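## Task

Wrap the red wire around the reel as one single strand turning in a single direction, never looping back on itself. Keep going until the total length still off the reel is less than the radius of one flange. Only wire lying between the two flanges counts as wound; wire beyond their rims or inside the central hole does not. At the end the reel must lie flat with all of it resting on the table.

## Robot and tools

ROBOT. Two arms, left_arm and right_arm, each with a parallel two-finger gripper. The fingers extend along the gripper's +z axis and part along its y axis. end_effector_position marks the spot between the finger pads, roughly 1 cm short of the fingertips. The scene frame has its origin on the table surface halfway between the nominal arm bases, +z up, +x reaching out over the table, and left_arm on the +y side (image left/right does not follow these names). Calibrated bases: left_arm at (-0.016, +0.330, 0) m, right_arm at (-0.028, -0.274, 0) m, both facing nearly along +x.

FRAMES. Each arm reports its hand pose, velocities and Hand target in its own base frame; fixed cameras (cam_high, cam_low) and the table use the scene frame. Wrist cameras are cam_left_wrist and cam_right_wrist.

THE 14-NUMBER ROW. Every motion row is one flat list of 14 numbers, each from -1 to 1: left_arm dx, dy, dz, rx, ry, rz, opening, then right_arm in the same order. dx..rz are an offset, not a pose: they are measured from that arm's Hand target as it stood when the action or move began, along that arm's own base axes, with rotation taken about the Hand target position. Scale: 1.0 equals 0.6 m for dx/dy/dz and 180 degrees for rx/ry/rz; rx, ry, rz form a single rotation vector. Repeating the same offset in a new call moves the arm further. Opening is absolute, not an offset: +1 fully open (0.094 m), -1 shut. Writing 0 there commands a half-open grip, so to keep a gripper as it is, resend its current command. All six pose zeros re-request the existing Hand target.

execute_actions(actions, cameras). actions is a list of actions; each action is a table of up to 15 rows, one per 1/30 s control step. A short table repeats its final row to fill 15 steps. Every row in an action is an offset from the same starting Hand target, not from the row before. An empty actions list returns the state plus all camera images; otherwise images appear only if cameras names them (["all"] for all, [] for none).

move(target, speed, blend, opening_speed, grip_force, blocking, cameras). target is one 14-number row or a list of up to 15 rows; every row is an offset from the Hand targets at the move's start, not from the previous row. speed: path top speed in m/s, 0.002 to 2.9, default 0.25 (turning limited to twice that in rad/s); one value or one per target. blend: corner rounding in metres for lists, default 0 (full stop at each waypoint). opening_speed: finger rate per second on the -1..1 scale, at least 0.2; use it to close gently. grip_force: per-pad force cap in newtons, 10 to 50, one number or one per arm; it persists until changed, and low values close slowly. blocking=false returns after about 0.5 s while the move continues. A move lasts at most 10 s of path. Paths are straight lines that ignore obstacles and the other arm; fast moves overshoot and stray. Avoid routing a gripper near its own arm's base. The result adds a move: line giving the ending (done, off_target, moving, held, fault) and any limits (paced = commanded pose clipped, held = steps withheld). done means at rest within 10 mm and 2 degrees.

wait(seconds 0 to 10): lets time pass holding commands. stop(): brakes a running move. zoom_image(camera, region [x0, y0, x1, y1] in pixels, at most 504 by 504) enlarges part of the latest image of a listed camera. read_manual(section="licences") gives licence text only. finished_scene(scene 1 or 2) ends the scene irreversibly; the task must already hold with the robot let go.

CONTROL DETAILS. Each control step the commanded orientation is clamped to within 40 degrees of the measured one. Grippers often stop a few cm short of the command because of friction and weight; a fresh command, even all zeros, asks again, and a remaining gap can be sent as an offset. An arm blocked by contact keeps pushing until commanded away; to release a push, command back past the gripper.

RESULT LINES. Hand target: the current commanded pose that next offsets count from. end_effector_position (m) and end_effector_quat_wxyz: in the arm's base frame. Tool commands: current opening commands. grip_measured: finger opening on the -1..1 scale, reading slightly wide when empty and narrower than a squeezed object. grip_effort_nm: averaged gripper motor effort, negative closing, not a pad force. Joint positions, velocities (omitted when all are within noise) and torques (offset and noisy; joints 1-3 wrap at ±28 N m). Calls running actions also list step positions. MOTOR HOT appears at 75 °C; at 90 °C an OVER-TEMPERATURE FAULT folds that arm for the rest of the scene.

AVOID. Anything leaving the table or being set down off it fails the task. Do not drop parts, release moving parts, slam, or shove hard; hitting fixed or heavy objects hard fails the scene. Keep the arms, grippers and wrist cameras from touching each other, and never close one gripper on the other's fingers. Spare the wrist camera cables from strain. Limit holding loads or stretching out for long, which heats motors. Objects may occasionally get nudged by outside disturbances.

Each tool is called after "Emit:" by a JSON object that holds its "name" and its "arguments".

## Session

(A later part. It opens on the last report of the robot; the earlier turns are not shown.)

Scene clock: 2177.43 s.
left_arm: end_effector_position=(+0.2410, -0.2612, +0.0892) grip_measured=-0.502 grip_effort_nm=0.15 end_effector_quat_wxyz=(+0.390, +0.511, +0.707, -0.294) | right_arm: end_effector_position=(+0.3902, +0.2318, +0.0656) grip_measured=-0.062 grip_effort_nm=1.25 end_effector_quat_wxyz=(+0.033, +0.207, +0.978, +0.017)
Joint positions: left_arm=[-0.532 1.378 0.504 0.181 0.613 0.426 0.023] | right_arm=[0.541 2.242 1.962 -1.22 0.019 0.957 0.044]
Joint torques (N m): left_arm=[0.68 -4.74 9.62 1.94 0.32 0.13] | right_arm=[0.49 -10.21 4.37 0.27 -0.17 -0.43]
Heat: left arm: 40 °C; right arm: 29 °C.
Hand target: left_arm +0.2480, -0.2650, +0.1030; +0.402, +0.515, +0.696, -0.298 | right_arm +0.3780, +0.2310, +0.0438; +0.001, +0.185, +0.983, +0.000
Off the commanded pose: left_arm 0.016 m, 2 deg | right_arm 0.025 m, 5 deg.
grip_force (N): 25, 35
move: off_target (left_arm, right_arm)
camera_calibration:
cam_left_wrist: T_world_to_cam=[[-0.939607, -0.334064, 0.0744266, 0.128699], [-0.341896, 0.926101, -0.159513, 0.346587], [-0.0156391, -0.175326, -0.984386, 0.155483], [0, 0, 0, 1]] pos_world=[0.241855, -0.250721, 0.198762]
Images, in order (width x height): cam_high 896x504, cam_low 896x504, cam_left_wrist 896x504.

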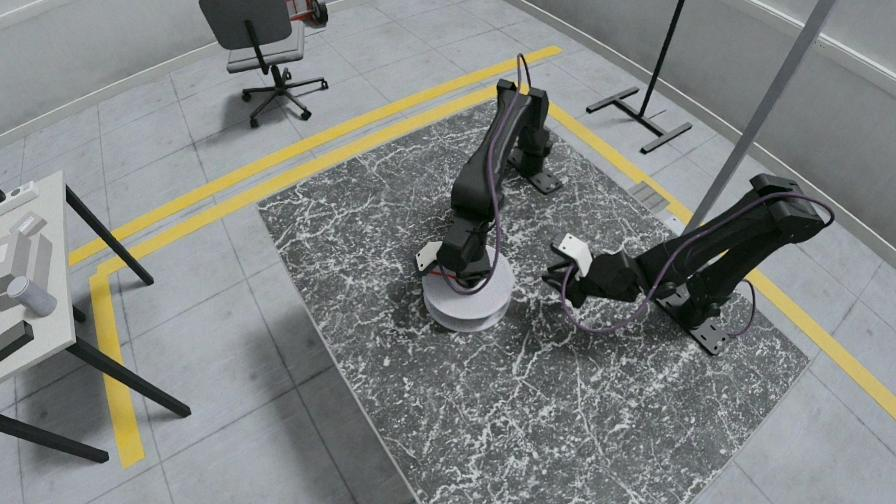

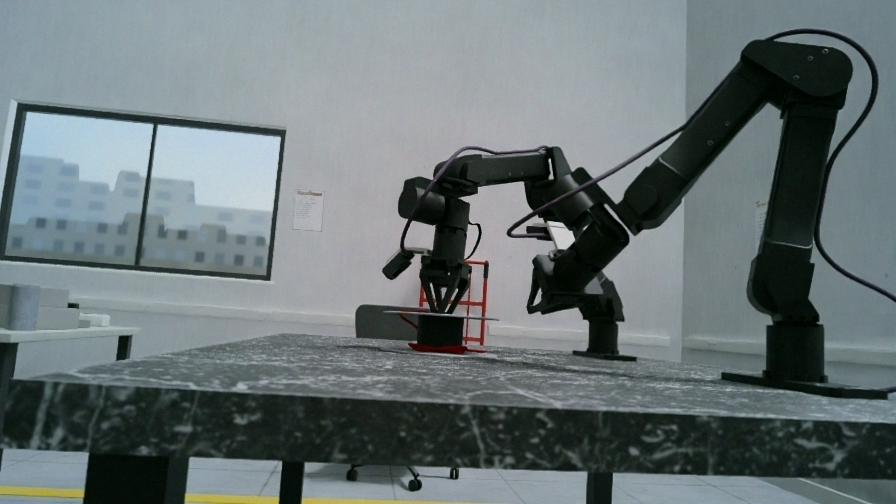

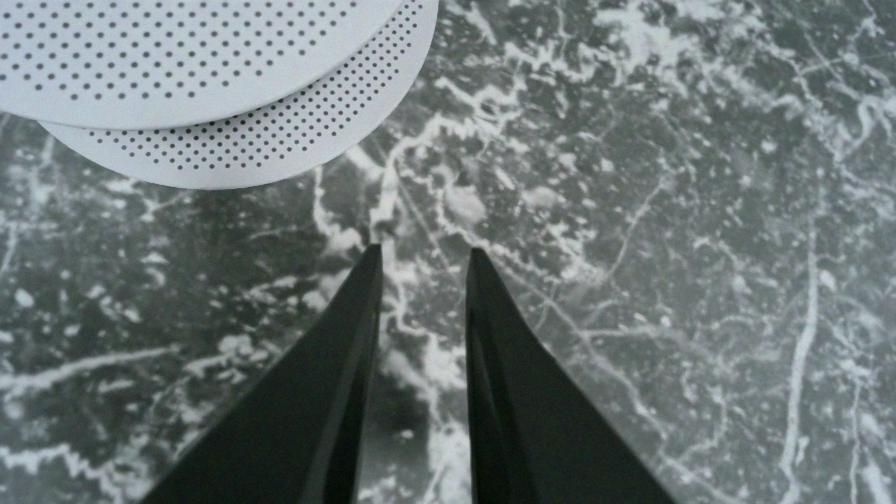

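Emit:
{"name": "move", "arguments": {"target": [[-0.1,0.117,0.067,0,0,0,-0.5,0.0167,-0.0058,0.015,0,0,0,0.05]], "speed": [0.25]}}

Emit:
{"name": "move", "arguments": {"target": [[0,0,0,0,0,0,-0.5,0,0,0,0,0,0.45,0.05],[0,0,0,0,0,0,-0.5,0,0,0,0,0,0.9,0.05]], "speed": [0.25,0.25], "blend": [0.02,0], "cameras": ["cam_right_wrist","cam_low","cam_high"]}}

Emit:
{"name": "zoom_image", "arguments": {"camera": "cam_high", "region": [400, 220, 580, 350]}}

Emit:
{"name": "zoom_image", "arguments": {"camera": "cam_low", "region": [380, 270, 580, 390]}}

Scene clock: 2207.43 s.
left_arm: end_effector_position=(+0.1917, -0.1953, +0.1409) grip_measured=-0.502 grip_effort_nm=0.14 end_effector_quat_wxyz=(+0.402, +0.513, +0.701, -0.291) | right_arm: end_effector_position=(+0.3913, +0.2310, +0.0696) grip_measured=-0.030 grip_effort_nm=1.25 end_effector_quat_wxyz=(+0.024, +0.195, +0.980, +0.017)
Joint positions: left_arm=[-0.325 0.884 0.481 -0.377 0.764 0.606 0.023] | right_arm=[0.533 2.259 2.008 -1.261 0.006 0.926 0.046]
Joint torques (N m): left_arm=[0.62 -2.11 7.38 1.74 0.44 0.11] | right_arm=[-0.44 -9.36 6.97 0.15 -0.05 -0.27]
Heat: left arm: 38 °C; right arm: 30 °C.
Hand target: left_arm +0.1881, -0.1948, +0.1432; +0.402, +0.515, +0.696, -0.297 | right_arm +0.3881, +0.2275, +0.0528; +0.001, +0.185, +0.983, +0.000
Off the commanded pose: left_arm 0.004 m, 1 deg | right_arm 0.017 m, 3 deg.
grip_force (N): 25, 35
move: off_target (right_arm)

Scene clock: 2213.90 s.
left_arm: end_effector_position=(+0.1915, -0.1953, +0.1408) grip_measured=-0.502 grip_effort_nm=0.15 end_effector_quat_wxyz=(+0.402, +0.513, +0.700, -0.291) | right_arm: end_effector_position=(+0.3879, +0.2289, +0.0709) grip_measured=-0.007 grip_effort_nm=1.25 end_effector_quat_wxyz=(-0.017, +0.937, -0.349, +0.013)
Joint positions: left_arm=[-0.325 0.884 0.481 -0.378 0.765 0.607 0.023] | right_arm=[0.53 2.259 2.014 -1.283 -0.002 -1.898 0.047]
Joint torques (N m): left_arm=[0.65 -2.04 7.36 1.74 0.42 0.11] | right_arm=[-0.44 -9.01 6.95 0.25 0.03 -0.31]
Heat: left arm: 38 °C; right arm: 29 °C.
Hand target: left_arm +0.1881, -0.1948, +0.1433; +0.402, +0.515, +0.696, -0.297 | right_arm +0.3881, +0.2275, +0.0529; +0.000, +0.942, -0.337, -0.001
Off the commanded pose: left_arm 0.004 m, 1 deg | right_arm 0.018 m, 3 deg.
grip_force (N): 25, 35
move: off_target (right_arm)
camera_calibration:
cam_right_wrist: T_world_to_cam=[[0.596373, 0.801645, 0.041286, -0.42161], [0.506523, -0.415725, 0.755385, -0.147372], [0.622714, -0.429579, -0.653979, 0.0159348], [0, 0, 0, 1]] pos_world=[0.316162, 0.283561, 0.13915]
Images, in order (width x height): cam_high 896x504, cam_low 896x504, cam_right_wrist 896x504.

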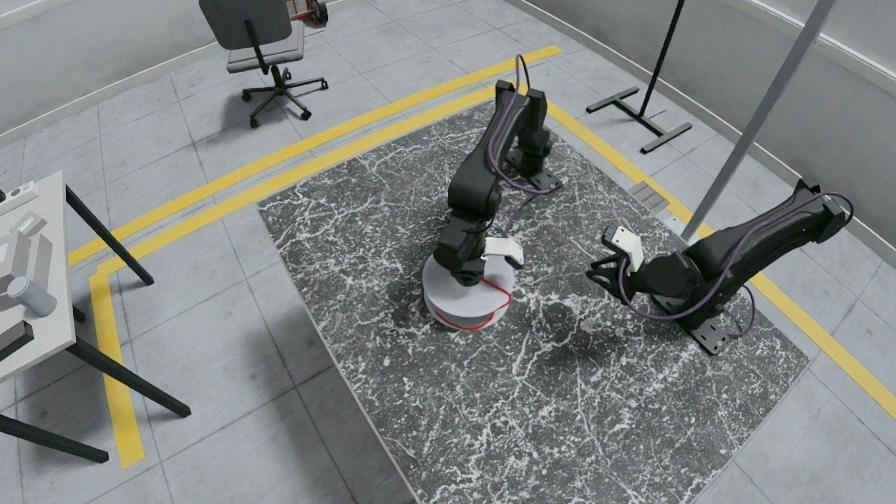

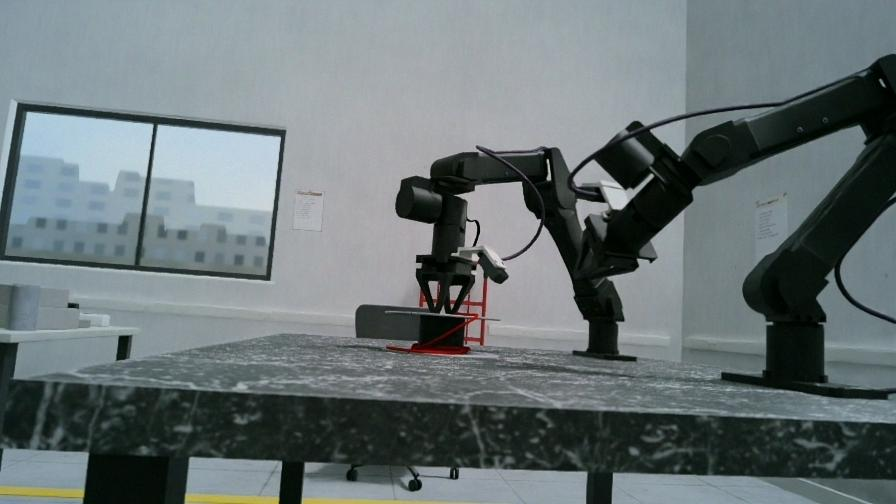

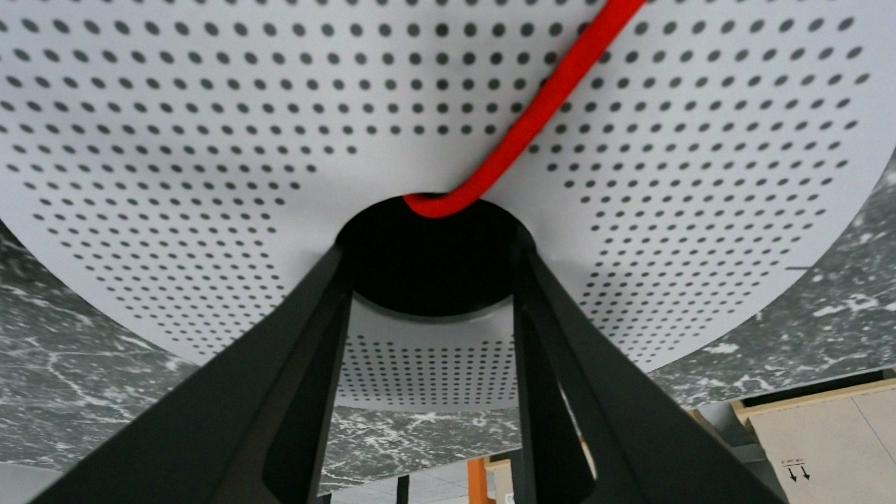

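Scaled by 2.800 from the camera's 896x504 image, which has a finer 1280x720 frame.

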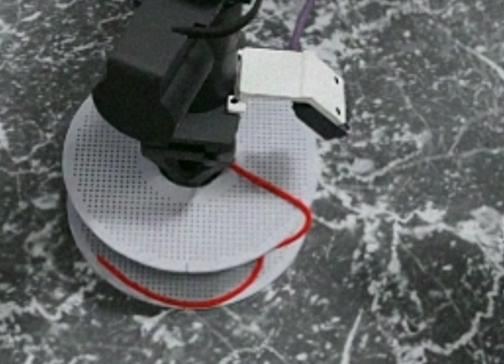

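Scaled by 2.520 from the camera's 896x504 image, which has a finer 1280x720 frame.

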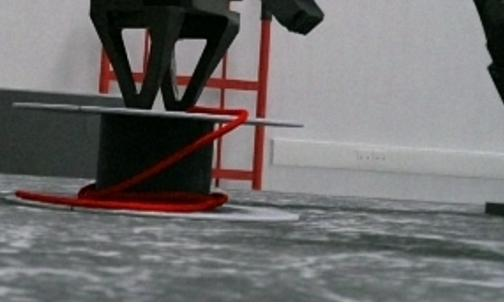

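Emit:
{"name": "move", "arguments": {"target": [[0,0,0,0,0,0,-0.5,0,0,0,0,0,0,-0.9],[0,0,0,0,0,0,-0.5,0,0,0.15,0,0,0,-0.9],[0,0,0,0,0,0,-0.5,-0.18,-0.18,0.267,0,0,-0.5,-0.9],[0.2115,-0.1503,0.0445,0.071,0.0456,0.1711,-0.5,-0.197,-0.212,0.267,0,0,-0.5,-0.9]], "speed": [0.2,0.15,0.3,0.3], "blend": [0,0.02,0.02,0], "grip_force": [25,50], "cameras": ["cam_left_wrist","cam_low","cam_high"]}}

Emit:
{"name": "zoom_image", "arguments": {"camera": "cam_high", "region": [400, 220, 580, 350]}}

Emit:
{"name": "zoom_image", "arguments": {"camera": "cam_low", "region": [380, 270, 580, 390]}}

Scene clock: 2244.63 s.
left_arm: end_effector_position=(+0.3099, -0.2799, +0.1608) grip_measured=-0.502 grip_effort_nm=0.14 end_effector_quat_wxyz=(+0.351, +0.335, +0.864, -0.138) | right_arm: end_effector_position=(+0.2785, +0.1042, +0.2097) grip_measured=-0.898 grip_effort_nm=-0.14 end_effector_quat_wxyz=(+0.046, -0.425, +0.904, -0.006)
Joint positions: left_arm=[-0.733 1.471 1.067 -0.393 0.009 0.003 0.023] | right_arm=[0.357 1.625 1.695 -1.549 0.004 -0.521 0.005]
Joint torques (N m): left_arm=[-0.57 -5.16 11.02 1.95 -0.2 -0.06] | right_arm=[-0.72 -9.76 4.71 0.3 -0.04 -0.13]
Heat: left arm: 38 °C; right arm: 30 °C.
Hand target: left_arm +0.3150, -0.2851, +0.1699; +0.357, +0.331, +0.863, -0.138 | right_arm +0.2699, +0.1003, +0.2130; +0.001, -0.428, +0.904, +0.001
Off the commanded pose: left_arm 0.012 m, 1 deg | right_arm 0.010 m, 5 deg.
joint sent to its limit (right arm) — joint 4 (wrist pitch), lower limit. The joint targets are off in orientation, not in position.
grip_force (N): 25, 50
move: off_target (left_arm, right_arm)
camera_calibration:
cam_left_wrist: T_world_to_cam=[[-0.639725, -0.766856, 0.0518061, -0.0286607], [-0.762127, 0.641624, 0.0864921, 0.409941], [-0.0995669, 0.0158484, -0.994905, 0.304827], [0, 0, 0, 1]] pos_world=[0.324443, -0.289837, 0.269302]
Images, in order (width x height): cam_high 896x504, cam_low 896x504, cam_left_wrist 896x504.

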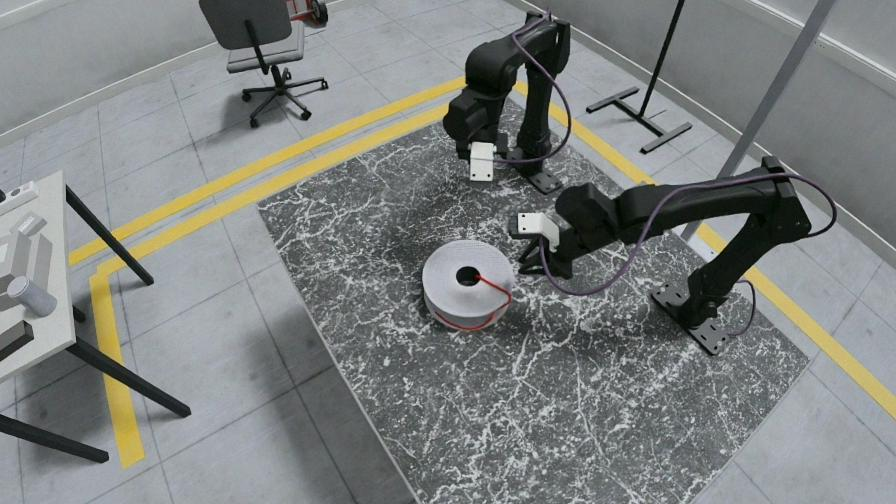

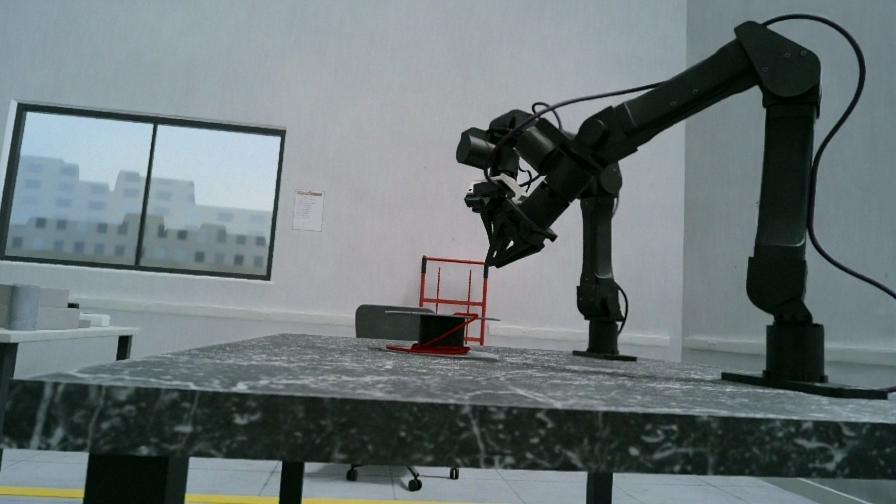

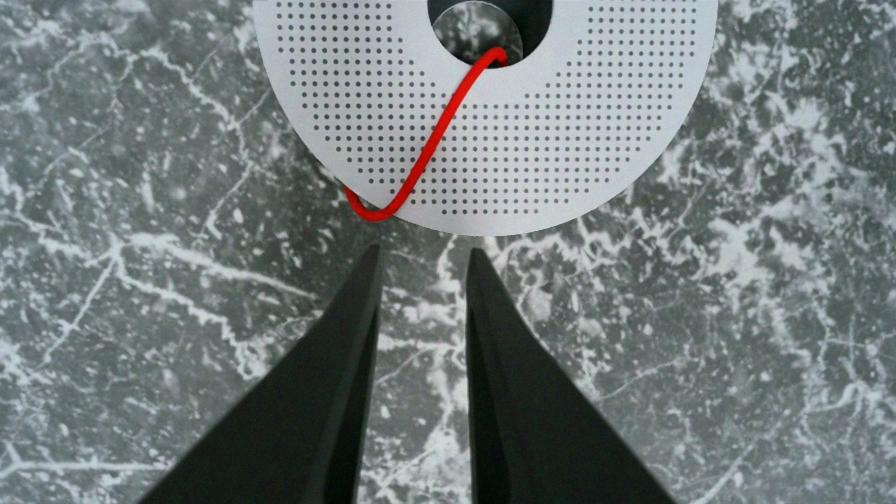

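Scaled by 2.800 from the camera's 896x504 image, which has a finer 1280x720 frame.

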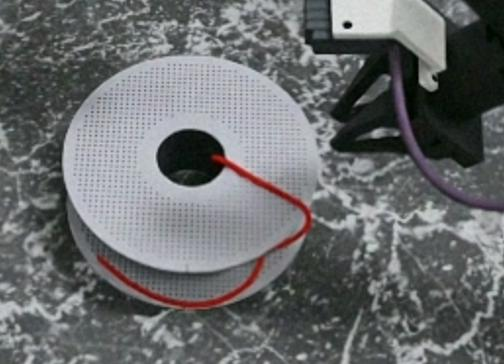

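Scaled by 2.520 from the camera's 896x504 image, which has a finer 1280x720 frame.

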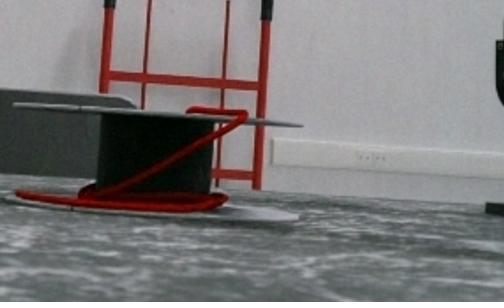

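Emit:
{"name": "move", "arguments": {"target": [[0.0633,-0.0782,-0.1015,0.1353,0.0993,-0.125,-0.5,0,0,0,0,0,0,-0.9]], "speed": [0.15], "cameras": ["cam_left_wrist"]}}

Scene clock: 2285.33 s.
left_arm: end_effector_position=(+0.3497, -0.3275, +0.1085) grip_measured=-0.502 grip_effort_nm=0.14 end_effector_quat_wxyz=(+0.111, +0.530, +0.838, -0.064) | right_arm: end_effector_position=(+0.2785, +0.1042, +0.2097) grip_measured=-0.898 grip_effort_nm=-0.14 end_effector_quat_wxyz=(+0.046, -0.425, +0.904, -0.006)
Joint positions: left_arm=[-0.72 2.165 1.979 -1.145 0.091 0.397 0.023] | right_arm=[0.357 1.625 1.695 -1.549 0.004 -0.521 0.005]
Joint torques (N m): left_arm=[0.14 -9.62 9.88 0.89 0.1 0.07] | right_arm=[-0.61 -9.58 4.53 0.29 -0.07 -0.15]
Heat: left arm: 39 °C; right arm: 29 °C.
Hand target: left_arm +0.3530, -0.3318, +0.1090; +0.111, +0.533, +0.836, -0.070 | right_arm +0.2699, +0.1003, +0.2130; +0.001, -0.428, +0.904, +0.001
Off the commanded pose: left_arm 0.006 m, 1 deg | right_arm 0.010 m, 5 deg.
joint sent to its limit (right arm) — joint 4 (wrist pitch), lower limit. The joint targets are off in orientation, not in position.
grip_force (N): 25, 50
move: off_target (right_arm)
camera_calibration:
cam_left_wrist: T_world_to_cam=[[-0.873797, -0.486214, 0.00872093, 0.141517], [-0.396231, 0.722253, 0.566879, 0.321595], [-0.281923, 0.491881, -0.823755, 0.45859], [0, 0, 0, 1]] pos_world=[0.38037, -0.389037, 0.194227]
Images, in order (width x height): cam_left_wrist 896x504.

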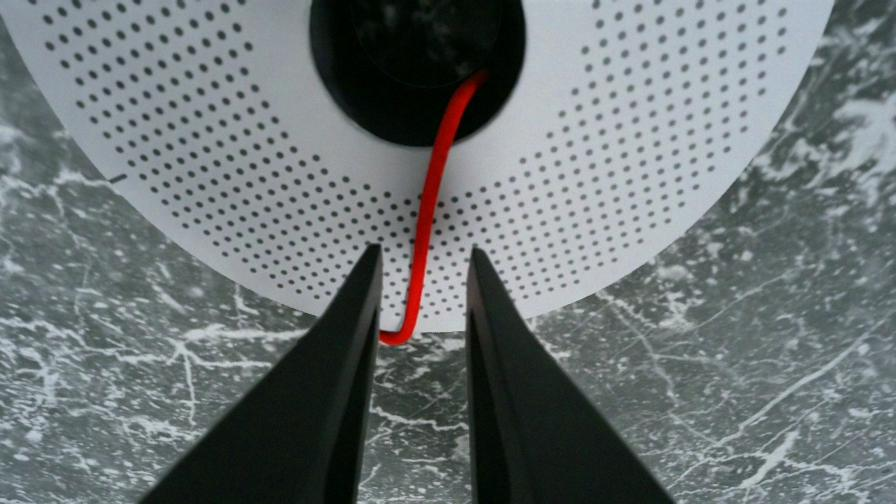

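Emit:
{"name": "move", "arguments": {"target": [[0.0102,-0.0187,-0.0395,0,0,0,-0.5,0,0,0,0,0,0,-0.9]], "speed": [0.06], "cameras": ["cam_left_wrist"]}}

Scene clock: 2299.60 s.
left_arm: end_effector_position=(+0.3556, -0.3327, +0.0845) grip_measured=-0.502 grip_effort_nm=0.14 end_effector_quat_wxyz=(+0.101, +0.530, +0.839, -0.063) | right_arm: end_effector_position=(+0.2785, +0.1042, +0.2097) grip_measured=-0.898 grip_effort_nm=-0.14 end_effector_quat_wxyz=(+0.046, -0.425, +0.904, -0.006)
Joint positions: left_arm=[-0.72 2.221 1.979 -1.108 0.091 0.397 0.023] | right_arm=[0.357 1.625 1.695 -1.549 0.004 -0.521 0.005]
Joint torques (N m): left_arm=[-0.65 -10.17 9.35 1.11 0.08 0] | right_arm=[-0.59 -9.58 4.63 0.28 -0.01 -0.12]
Heat: left arm: 38 °C; right arm: 29 °C.
Hand target: left_arm +0.3591, -0.3430, +0.0853; +0.111, +0.533, +0.836, -0.070 | right_arm +0.2699, +0.1003, +0.2130; +0.001, -0.428, +0.904, +0.001
Off the commanded pose: left_arm 0.011 m, 1 deg | right_arm 0.010 m, 5 deg.
joint sent to its limit (right arm) — joint 4 (wrist pitch), lower limit. The joint targets are off in orientation, not in position.
grip_force (N): 25, 50
move: off_target (left_arm, right_arm)
camera_calibration:
cam_left_wrist: T_world_to_cam=[[-0.873611, -0.486392, 0.015057, 0.143686], [-0.388168, 0.715184, 0.581238, 0.334952], [-0.293478, 0.501931, -0.813594, 0.449742], [0, 0, 0, 1]] pos_world=[0.387533, -0.395404, 0.169057]
Images, in order (width x height): cam_left_wrist 896x504.

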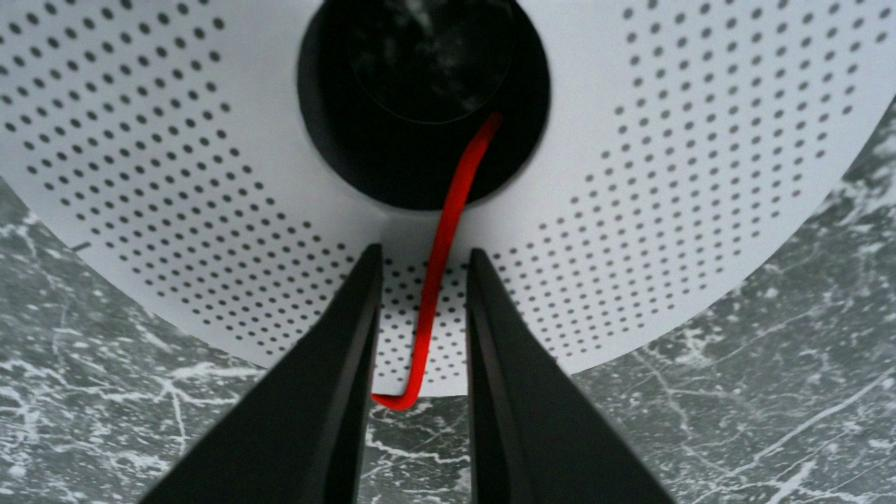

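Emit:
{"name": "move", "arguments": {"target": [[0,0,-0.002,0,0,0,-1.0,0,0,0,0,0,0,-0.9]], "speed": [0.06], "grip_force": [30,50], "cameras": ["cam_left_wrist"]}}

Scene clock: 2306.93 s.
left_arm: end_effector_position=(+0.3565, -0.3335, +0.0847) grip_measured=-0.918 grip_effort_nm=-0.59 end_effector_quat_wxyz=(+0.104, +0.530, +0.839, -0.063) | right_arm: end_effector_position=(+0.2785, +0.1042, +0.2097) grip_measured=-0.898 grip_effort_nm=-0.14 end_effector_quat_wxyz=(+0.046, -0.425, +0.904, -0.006)
Joint positions: left_arm=[-0.72 2.221 1.979 -1.103 0.091 0.397 0.004] | right_arm=[0.357 1.625 1.695 -1.549 0.004 -0.521 0.005]
Joint torques (N m): left_arm=[-0.65 -10.17 8.96 1.12 0.09 0.02] | right_arm=[-0.55 -9.72 4.64 0.25 -0.04 -0.09]
Heat: left arm: 38 °C; right arm: 29 °C.
Hand target: left_arm +0.3591, -0.3430, +0.0841; +0.111, +0.533, +0.836, -0.070 | right_arm +0.2699, +0.1003, +0.2130; +0.001, -0.428, +0.904, +0.001
Off the commanded pose: left_arm 0.010 m, 1 deg | right_arm 0.010 m, 5 deg.
joint sent to its limit (right arm) — joint 4 (wrist pitch), lower limit. The joint targets are off in orientation, not in position.
grip_force (N): 30, 50
move: off_target (right_arm)
camera_calibration:
cam_left_wrist: T_world_to_cam=[[-0.873659, -0.486356, 0.013342, 0.144286], [-0.39037, 0.717075, 0.577422, 0.33746], [-0.2904, 0.499261, -0.816337, 0.448871], [0, 0, 0, 1]] pos_world=[0.388143, -0.395913, 0.169648]
Images, in order (width x height): cam_left_wrist 896x504.

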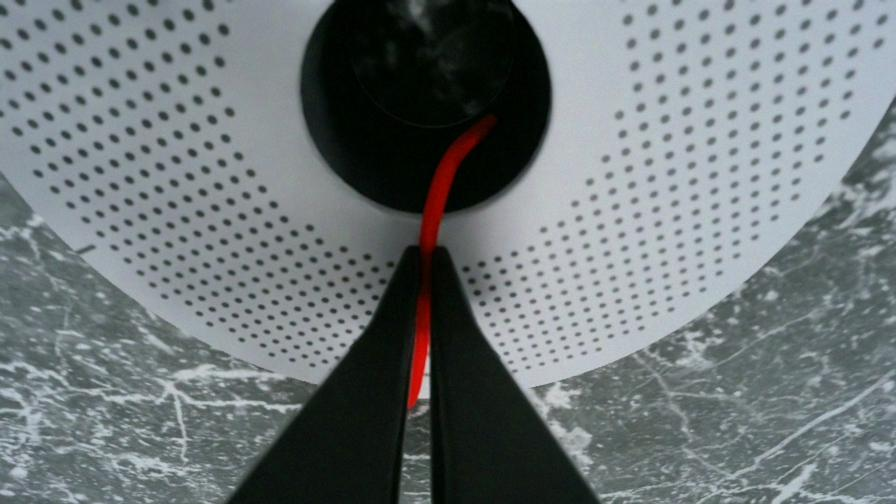

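Emit:
{"name": "move", "arguments": {"target": [[-0.0083,0.0167,0.075,0,0,0,-1.0,0,0,0,0,0,0,-0.9],[-0.0985,0.1867,0.043,0.088,-0.0232,-0.4415,-1.0,0,0,0,0,0,0,-0.9],[-0.0985,0.1867,-0.085,0.088,-0.0232,-0.4415,-1.0,0,0,0,0,0,0,-0.9]], "speed": [0.08,0.15,0.1], "blend": [0.01,0.01,0], "cameras": ["cam_left_wrist","cam_high","cam_low"]}}

Emit:
{"name": "zoom_image", "arguments": {"camera": "cam_high", "region": [400, 220, 580, 350]}}

Emit:
{"name": "zoom_image", "arguments": {"camera": "cam_low", "region": [380, 270, 580, 390]}}

Scene clock: 2362.27 s.
left_arm: end_effector_position=(+0.3029, -0.2387, +0.0427) grip_measured=-0.920 grip_effort_nm=-0.63 end_effector_quat_wxyz=(+0.014, +0.954, +0.300, +0.008) | right_arm: end_effector_position=(+0.2785, +0.1042, +0.2097) grip_measured=-0.898 grip_effort_nm=-0.14 end_effector_quat_wxyz=(+0.046, -0.425, +0.904, -0.006)
Joint positions: left_arm=[-0.669 2.017 1.522 -1.044 0.003 1.863 0.004] | right_arm=[0.357 1.625 1.695 -1.549 0.004 -0.521 0.005]
Joint torques (N m): left_arm=[0.7 -8.75 4.41 0.59 -0.1 0.11] | right_arm=[-0.57 -9.7 4.59 0.29 -0.06 -0.13]
Heat: left arm: 37 °C; right arm: 29 °C.
Hand target: left_arm +0.3000, -0.2311, +0.0330; +0.000, +0.954, +0.301, +0.000 | right_arm +0.2699, +0.1003, +0.2130; +0.001, -0.428, +0.904, +0.001
Off the commanded pose: left_arm 0.013 m, 2 deg | right_arm 0.010 m, 5 deg.
joint sent to its limit (right arm) — joint 4 (wrist pitch), lower limit. The joint targets are off in orientation, not in position.
grip_force (N): 30, 50
move: off_target (left_arm, right_arm)
camera_calibration:
cam_left_wrist: T_world_to_cam=[[-0.625735, 0.779482, -0.0293724, 0.373019], [0.492765, 0.4242, 0.759761, -0.0723399], [0.60468, 0.460936, -0.649538, 0.0641679], [0, 0, 0, 1]] pos_world=[0.230257, -0.289653, 0.107597]
Images, in order (width x height): cam_high 896x504, cam_low 896x504, cam_left_wrist 896x504.

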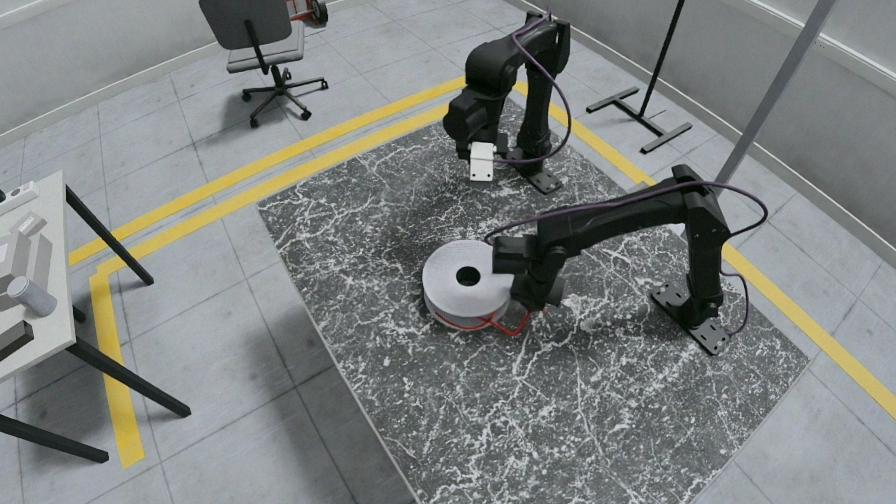

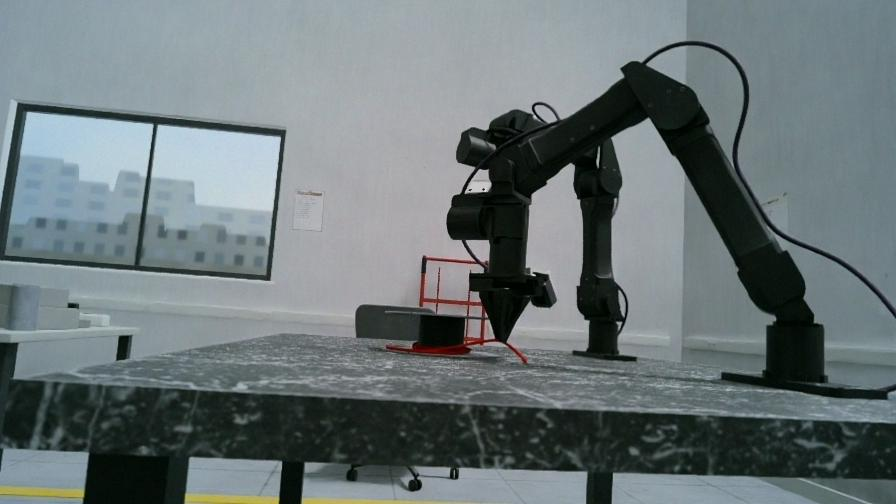

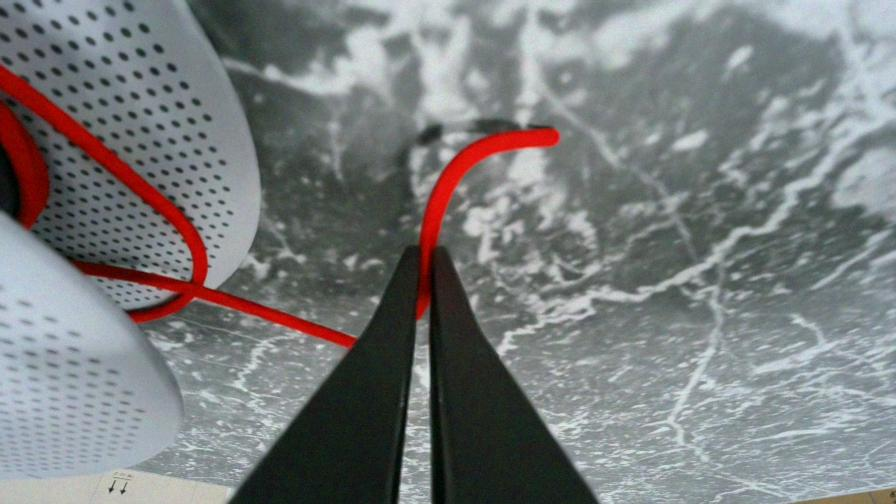

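Scaled by 2.800 from the camera's 896x504 image, which has a finer 1280x720 frame.

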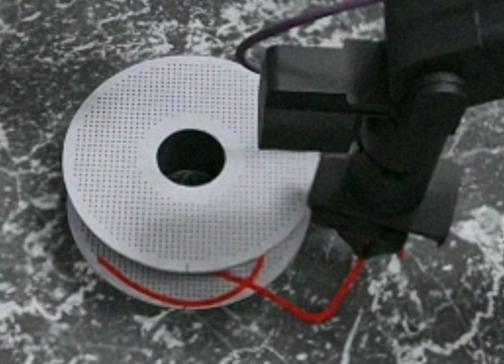

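Scaled by 2.520 from the camera's 896x504 image, which has a finer 1280x720 frame.

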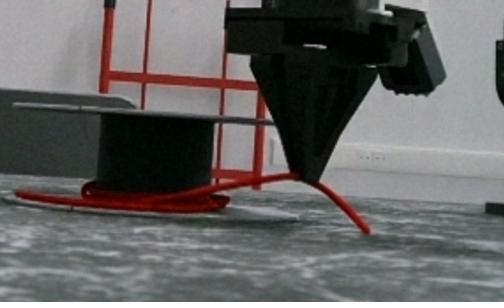

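Emit:
{"name": "move", "arguments": {"target": [[0,0,-0.042,0,0,0,-1.0,0,0,0,0,0,0,-0.9]], "speed": [0.08]}}

Emit:
{"name": "move", "arguments": {"target": [[0,0,0,0,0,0,-0.5,0,0,0,0,0,0,-0.9],[0,0.005,0.12,0,0,0,-0.5,0,0,0,0,0,0,-0.9]], "speed": [0.1,0.12], "opening_speed": 0.4, "cameras": ["cam_left_wrist","cam_high"]}}

Emit:
{"name": "zoom_image", "arguments": {"camera": "cam_high", "region": [400, 220, 580, 350]}}

Scene clock: 2375.40 s.
left_arm: end_effector_position=(+0.3035, -0.2390, +0.0201) grip_measured=-0.920 grip_effort_nm=-0.64 end_effector_quat_wxyz=(+0.015, +0.954, +0.300, +0.009) | right_arm: end_effector_position=(+0.2785, +0.1042, +0.2097) grip_measured=-0.898 grip_effort_nm=-0.14 end_effector_quat_wxyz=(+0.046, -0.425, +0.904, -0.006)
Joint positions: left_arm=[-0.669 2.041 1.463 -0.957 0.002 1.863 0.004] | right_arm=[0.357 1.625 1.695 -1.549 0.004 -0.521 0.005]
Joint torques (N m): left_arm=[0.7 -8.32 4.3 0.6 -0.1 0.15] | right_arm=[-0.66 -9.77 4.59 0.28 -0.05 -0.14]
Heat: left arm: 36 °C; right arm: 29 °C.
Hand target: left_arm +0.3000, -0.2311, +0.0079; +0.000, +0.954, +0.301, +0.001 | right_arm +0.2699, +0.1003, +0.2130; +0.001, -0.428, +0.904, +0.001
Off the commanded pose: left_arm 0.015 m, 2 deg | right_arm 0.010 m, 5 deg.
joint sent to its limit (right arm) — joint 4 (wrist pitch), lower limit. The joint targets are off in orientation, not in position.
grip_force (N): 30, 50
move: off_target (left_arm, right_arm)

Scene clock: 2378.27 s.
left_arm: end_effector_position=(+0.2947, -0.2284, +0.0656) grip_measured=-0.502 grip_effort_nm=0.15 end_effector_quat_wxyz=(-0.011, +0.953, +0.301, -0.008) | right_arm: end_effector_position=(+0.2785, +0.1042, +0.2097) grip_measured=-0.898 grip_effort_nm=-0.14 end_effector_quat_wxyz=(+0.046, -0.425, +0.904, -0.006)
Joint positions: left_arm=[-0.662 2.005 1.598 -1.19 0.001 1.868 0.023] | right_arm=[0.357 1.625 1.695 -1.549 0.004 -0.521 0.005]
Joint torques (N m): left_arm=[0.64 -11.07 8.55 0.15 -0.1 0.11] | right_arm=[-0.55 -9.62 4.52 0.25 -0.05 -0.11]
Heat: left arm: 37 °C; right arm: 29 °C.
Hand target: left_arm +0.3000, -0.2281, +0.0799; +0.000, +0.954, +0.301, +0.001 | right_arm +0.2699, +0.1003, +0.2130; +0.001, -0.428, +0.904, +0.001
Off the commanded pose: left_arm 0.015 m, 2 deg | right_arm 0.010 m, 5 deg.
joint sent to its limit (right arm) — joint 4 (wrist pitch), lower limit. The joint targets are off in orientation, not in position.
grip_force (N): 30, 50
move: off_target (left_arm, right_arm)
camera_calibration:
cam_left_wrist: T_world_to_cam=[[-0.627232, 0.778322, 0.0281985, 0.356836], [0.526248, 0.396844, 0.752049, -0.105699], [0.574146, 0.486548, -0.658504, 0.0947153], [0, 0, 0, 1]] pos_world=[0.225062, -0.28187, 0.131799]
Images, in order (width x height): cam_high 896x504, cam_left_wrist 896x504.

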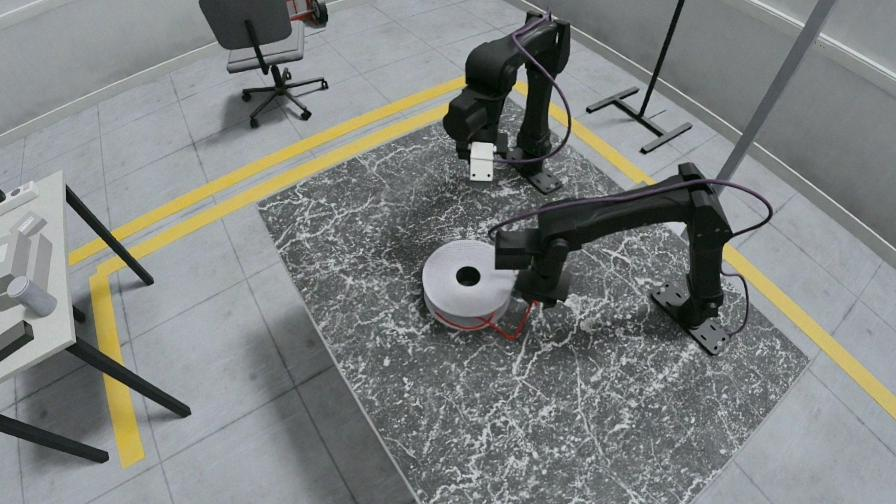

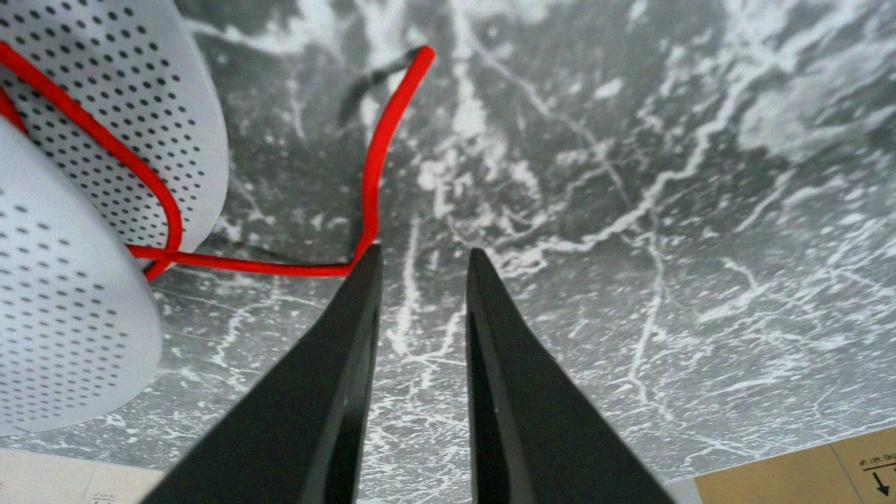

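Scaled by 2.800 from the camera's 896x504 image, which has a finer 1280x720 frame.

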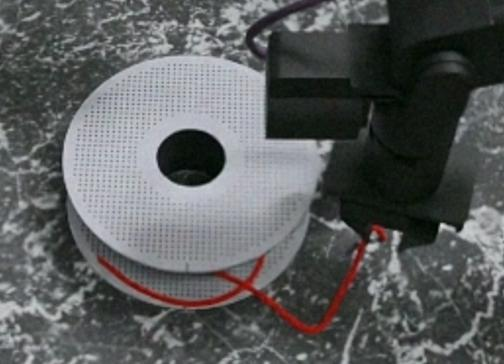

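Emit:
{"name": "move", "arguments": {"target": [[0,0,0.06,0,0,0,-0.5,0,0,0,0,0,0,-0.9],[-0.0917,-0.0115,0.1168,-0.2836,0.0224,0.5283,-0.5,0,0,0,0,0,-0.15,-0.9],[-0.0917,-0.0115,0.1168,-0.2836,0.0224,0.5283,-0.5,0.196,0.2103,-0.16,0,0,-0.337,-0.9]], "speed": [0.15,0.4,0.3], "blend": [0.01,0.02,0], "cameras": ["all"]}}

Emit:
{"name": "zoom_image", "arguments": {"camera": "cam_high", "region": [400, 220, 580, 350]}}

Scene clock: 2418.53 s.
left_arm: end_effector_position=(+0.2480, -0.2377, +0.1531) grip_measured=-0.502 grip_effort_nm=0.14 end_effector_quat_wxyz=(+0.353, +0.349, +0.856, -0.146) | right_arm: end_effector_position=(+0.3856, +0.2251, +0.1191) grip_measured=-0.898 grip_effort_nm=-0.14 end_effector_quat_wxyz=(+0.004, +0.083, +0.996, +0.004)
Joint positions: left_arm=[-0.76 1.167 0.805 -0.424 0.014 0.009 0.023] | right_arm=[0.526 2.311 2.295 -1.544 -0.001 0.693 0.005]
Joint torques (N m): left_arm=[-0.59 -4.79 5.46 2.18 -0.17 -0.05] | right_arm=[0.13 -11.43 8.34 0.05 0.04 0.12]
Heat: left arm: 37 °C; right arm: 29 °C.
Hand target: left_arm +0.2450, -0.2350, +0.1501; +0.355, +0.346, +0.856, -0.144 | right_arm +0.3876, +0.2264, +0.1171; +0.001, +0.088, +0.996, +0.000
Off the commanded pose: left_arm 0.005 m, 1 deg | right_arm 0.003 m, 1 deg.
grip_force (N): 30, 50
move: done
camera_calibration:
cam_left_wrist: T_world_to_cam=[[-0.666453, -0.743791, 0.0511419, -0.0233046], [-0.740005, 0.668289, 0.0760425, 0.338842], [-0.0907373, 0.0128335, -0.995792, 0.287583], [0, 0, 0, 1]] pos_world=[0.261308, -0.247469, 0.261798]
cam_right_wrist: T_world_to_cam=[[-0.0938274, -0.99557, -0.00602864, 0.257203], [-0.669273, 0.0585902, 0.740703, 0.16417], [-0.737069, 0.0735331, -0.671805, 0.460466], [0, 0, 0, 1]] pos_world=[0.473402, 0.212585, 0.189293]

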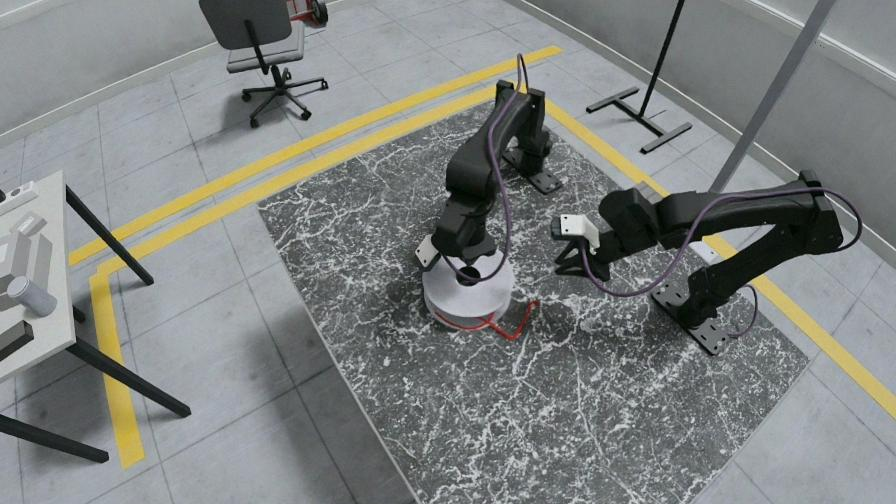

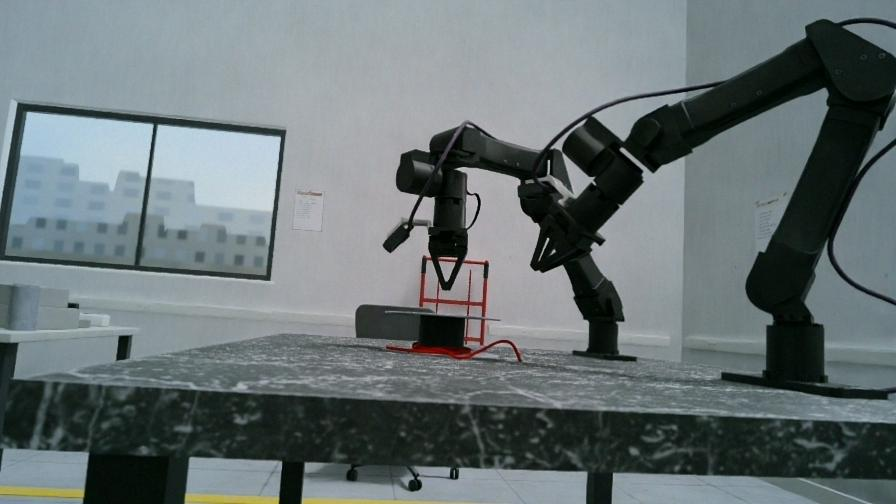

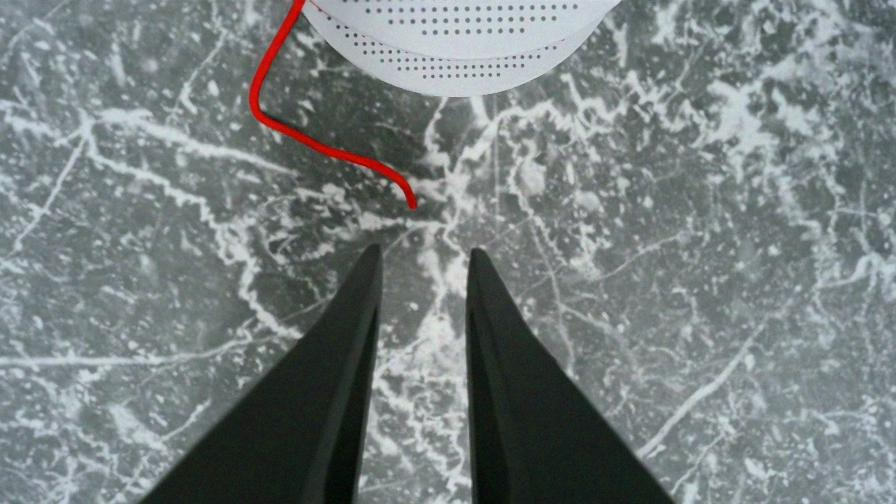

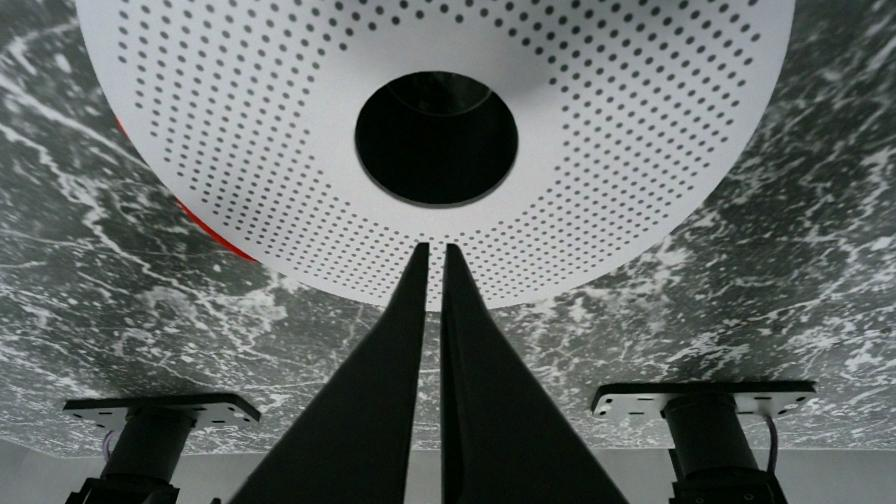

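Scaled by 2.800 from the camera's 896x504 image, which has a finer 1280x720 frame.

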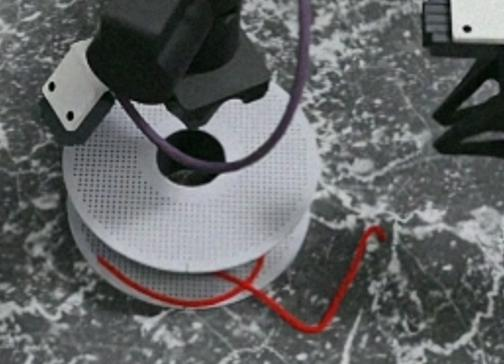

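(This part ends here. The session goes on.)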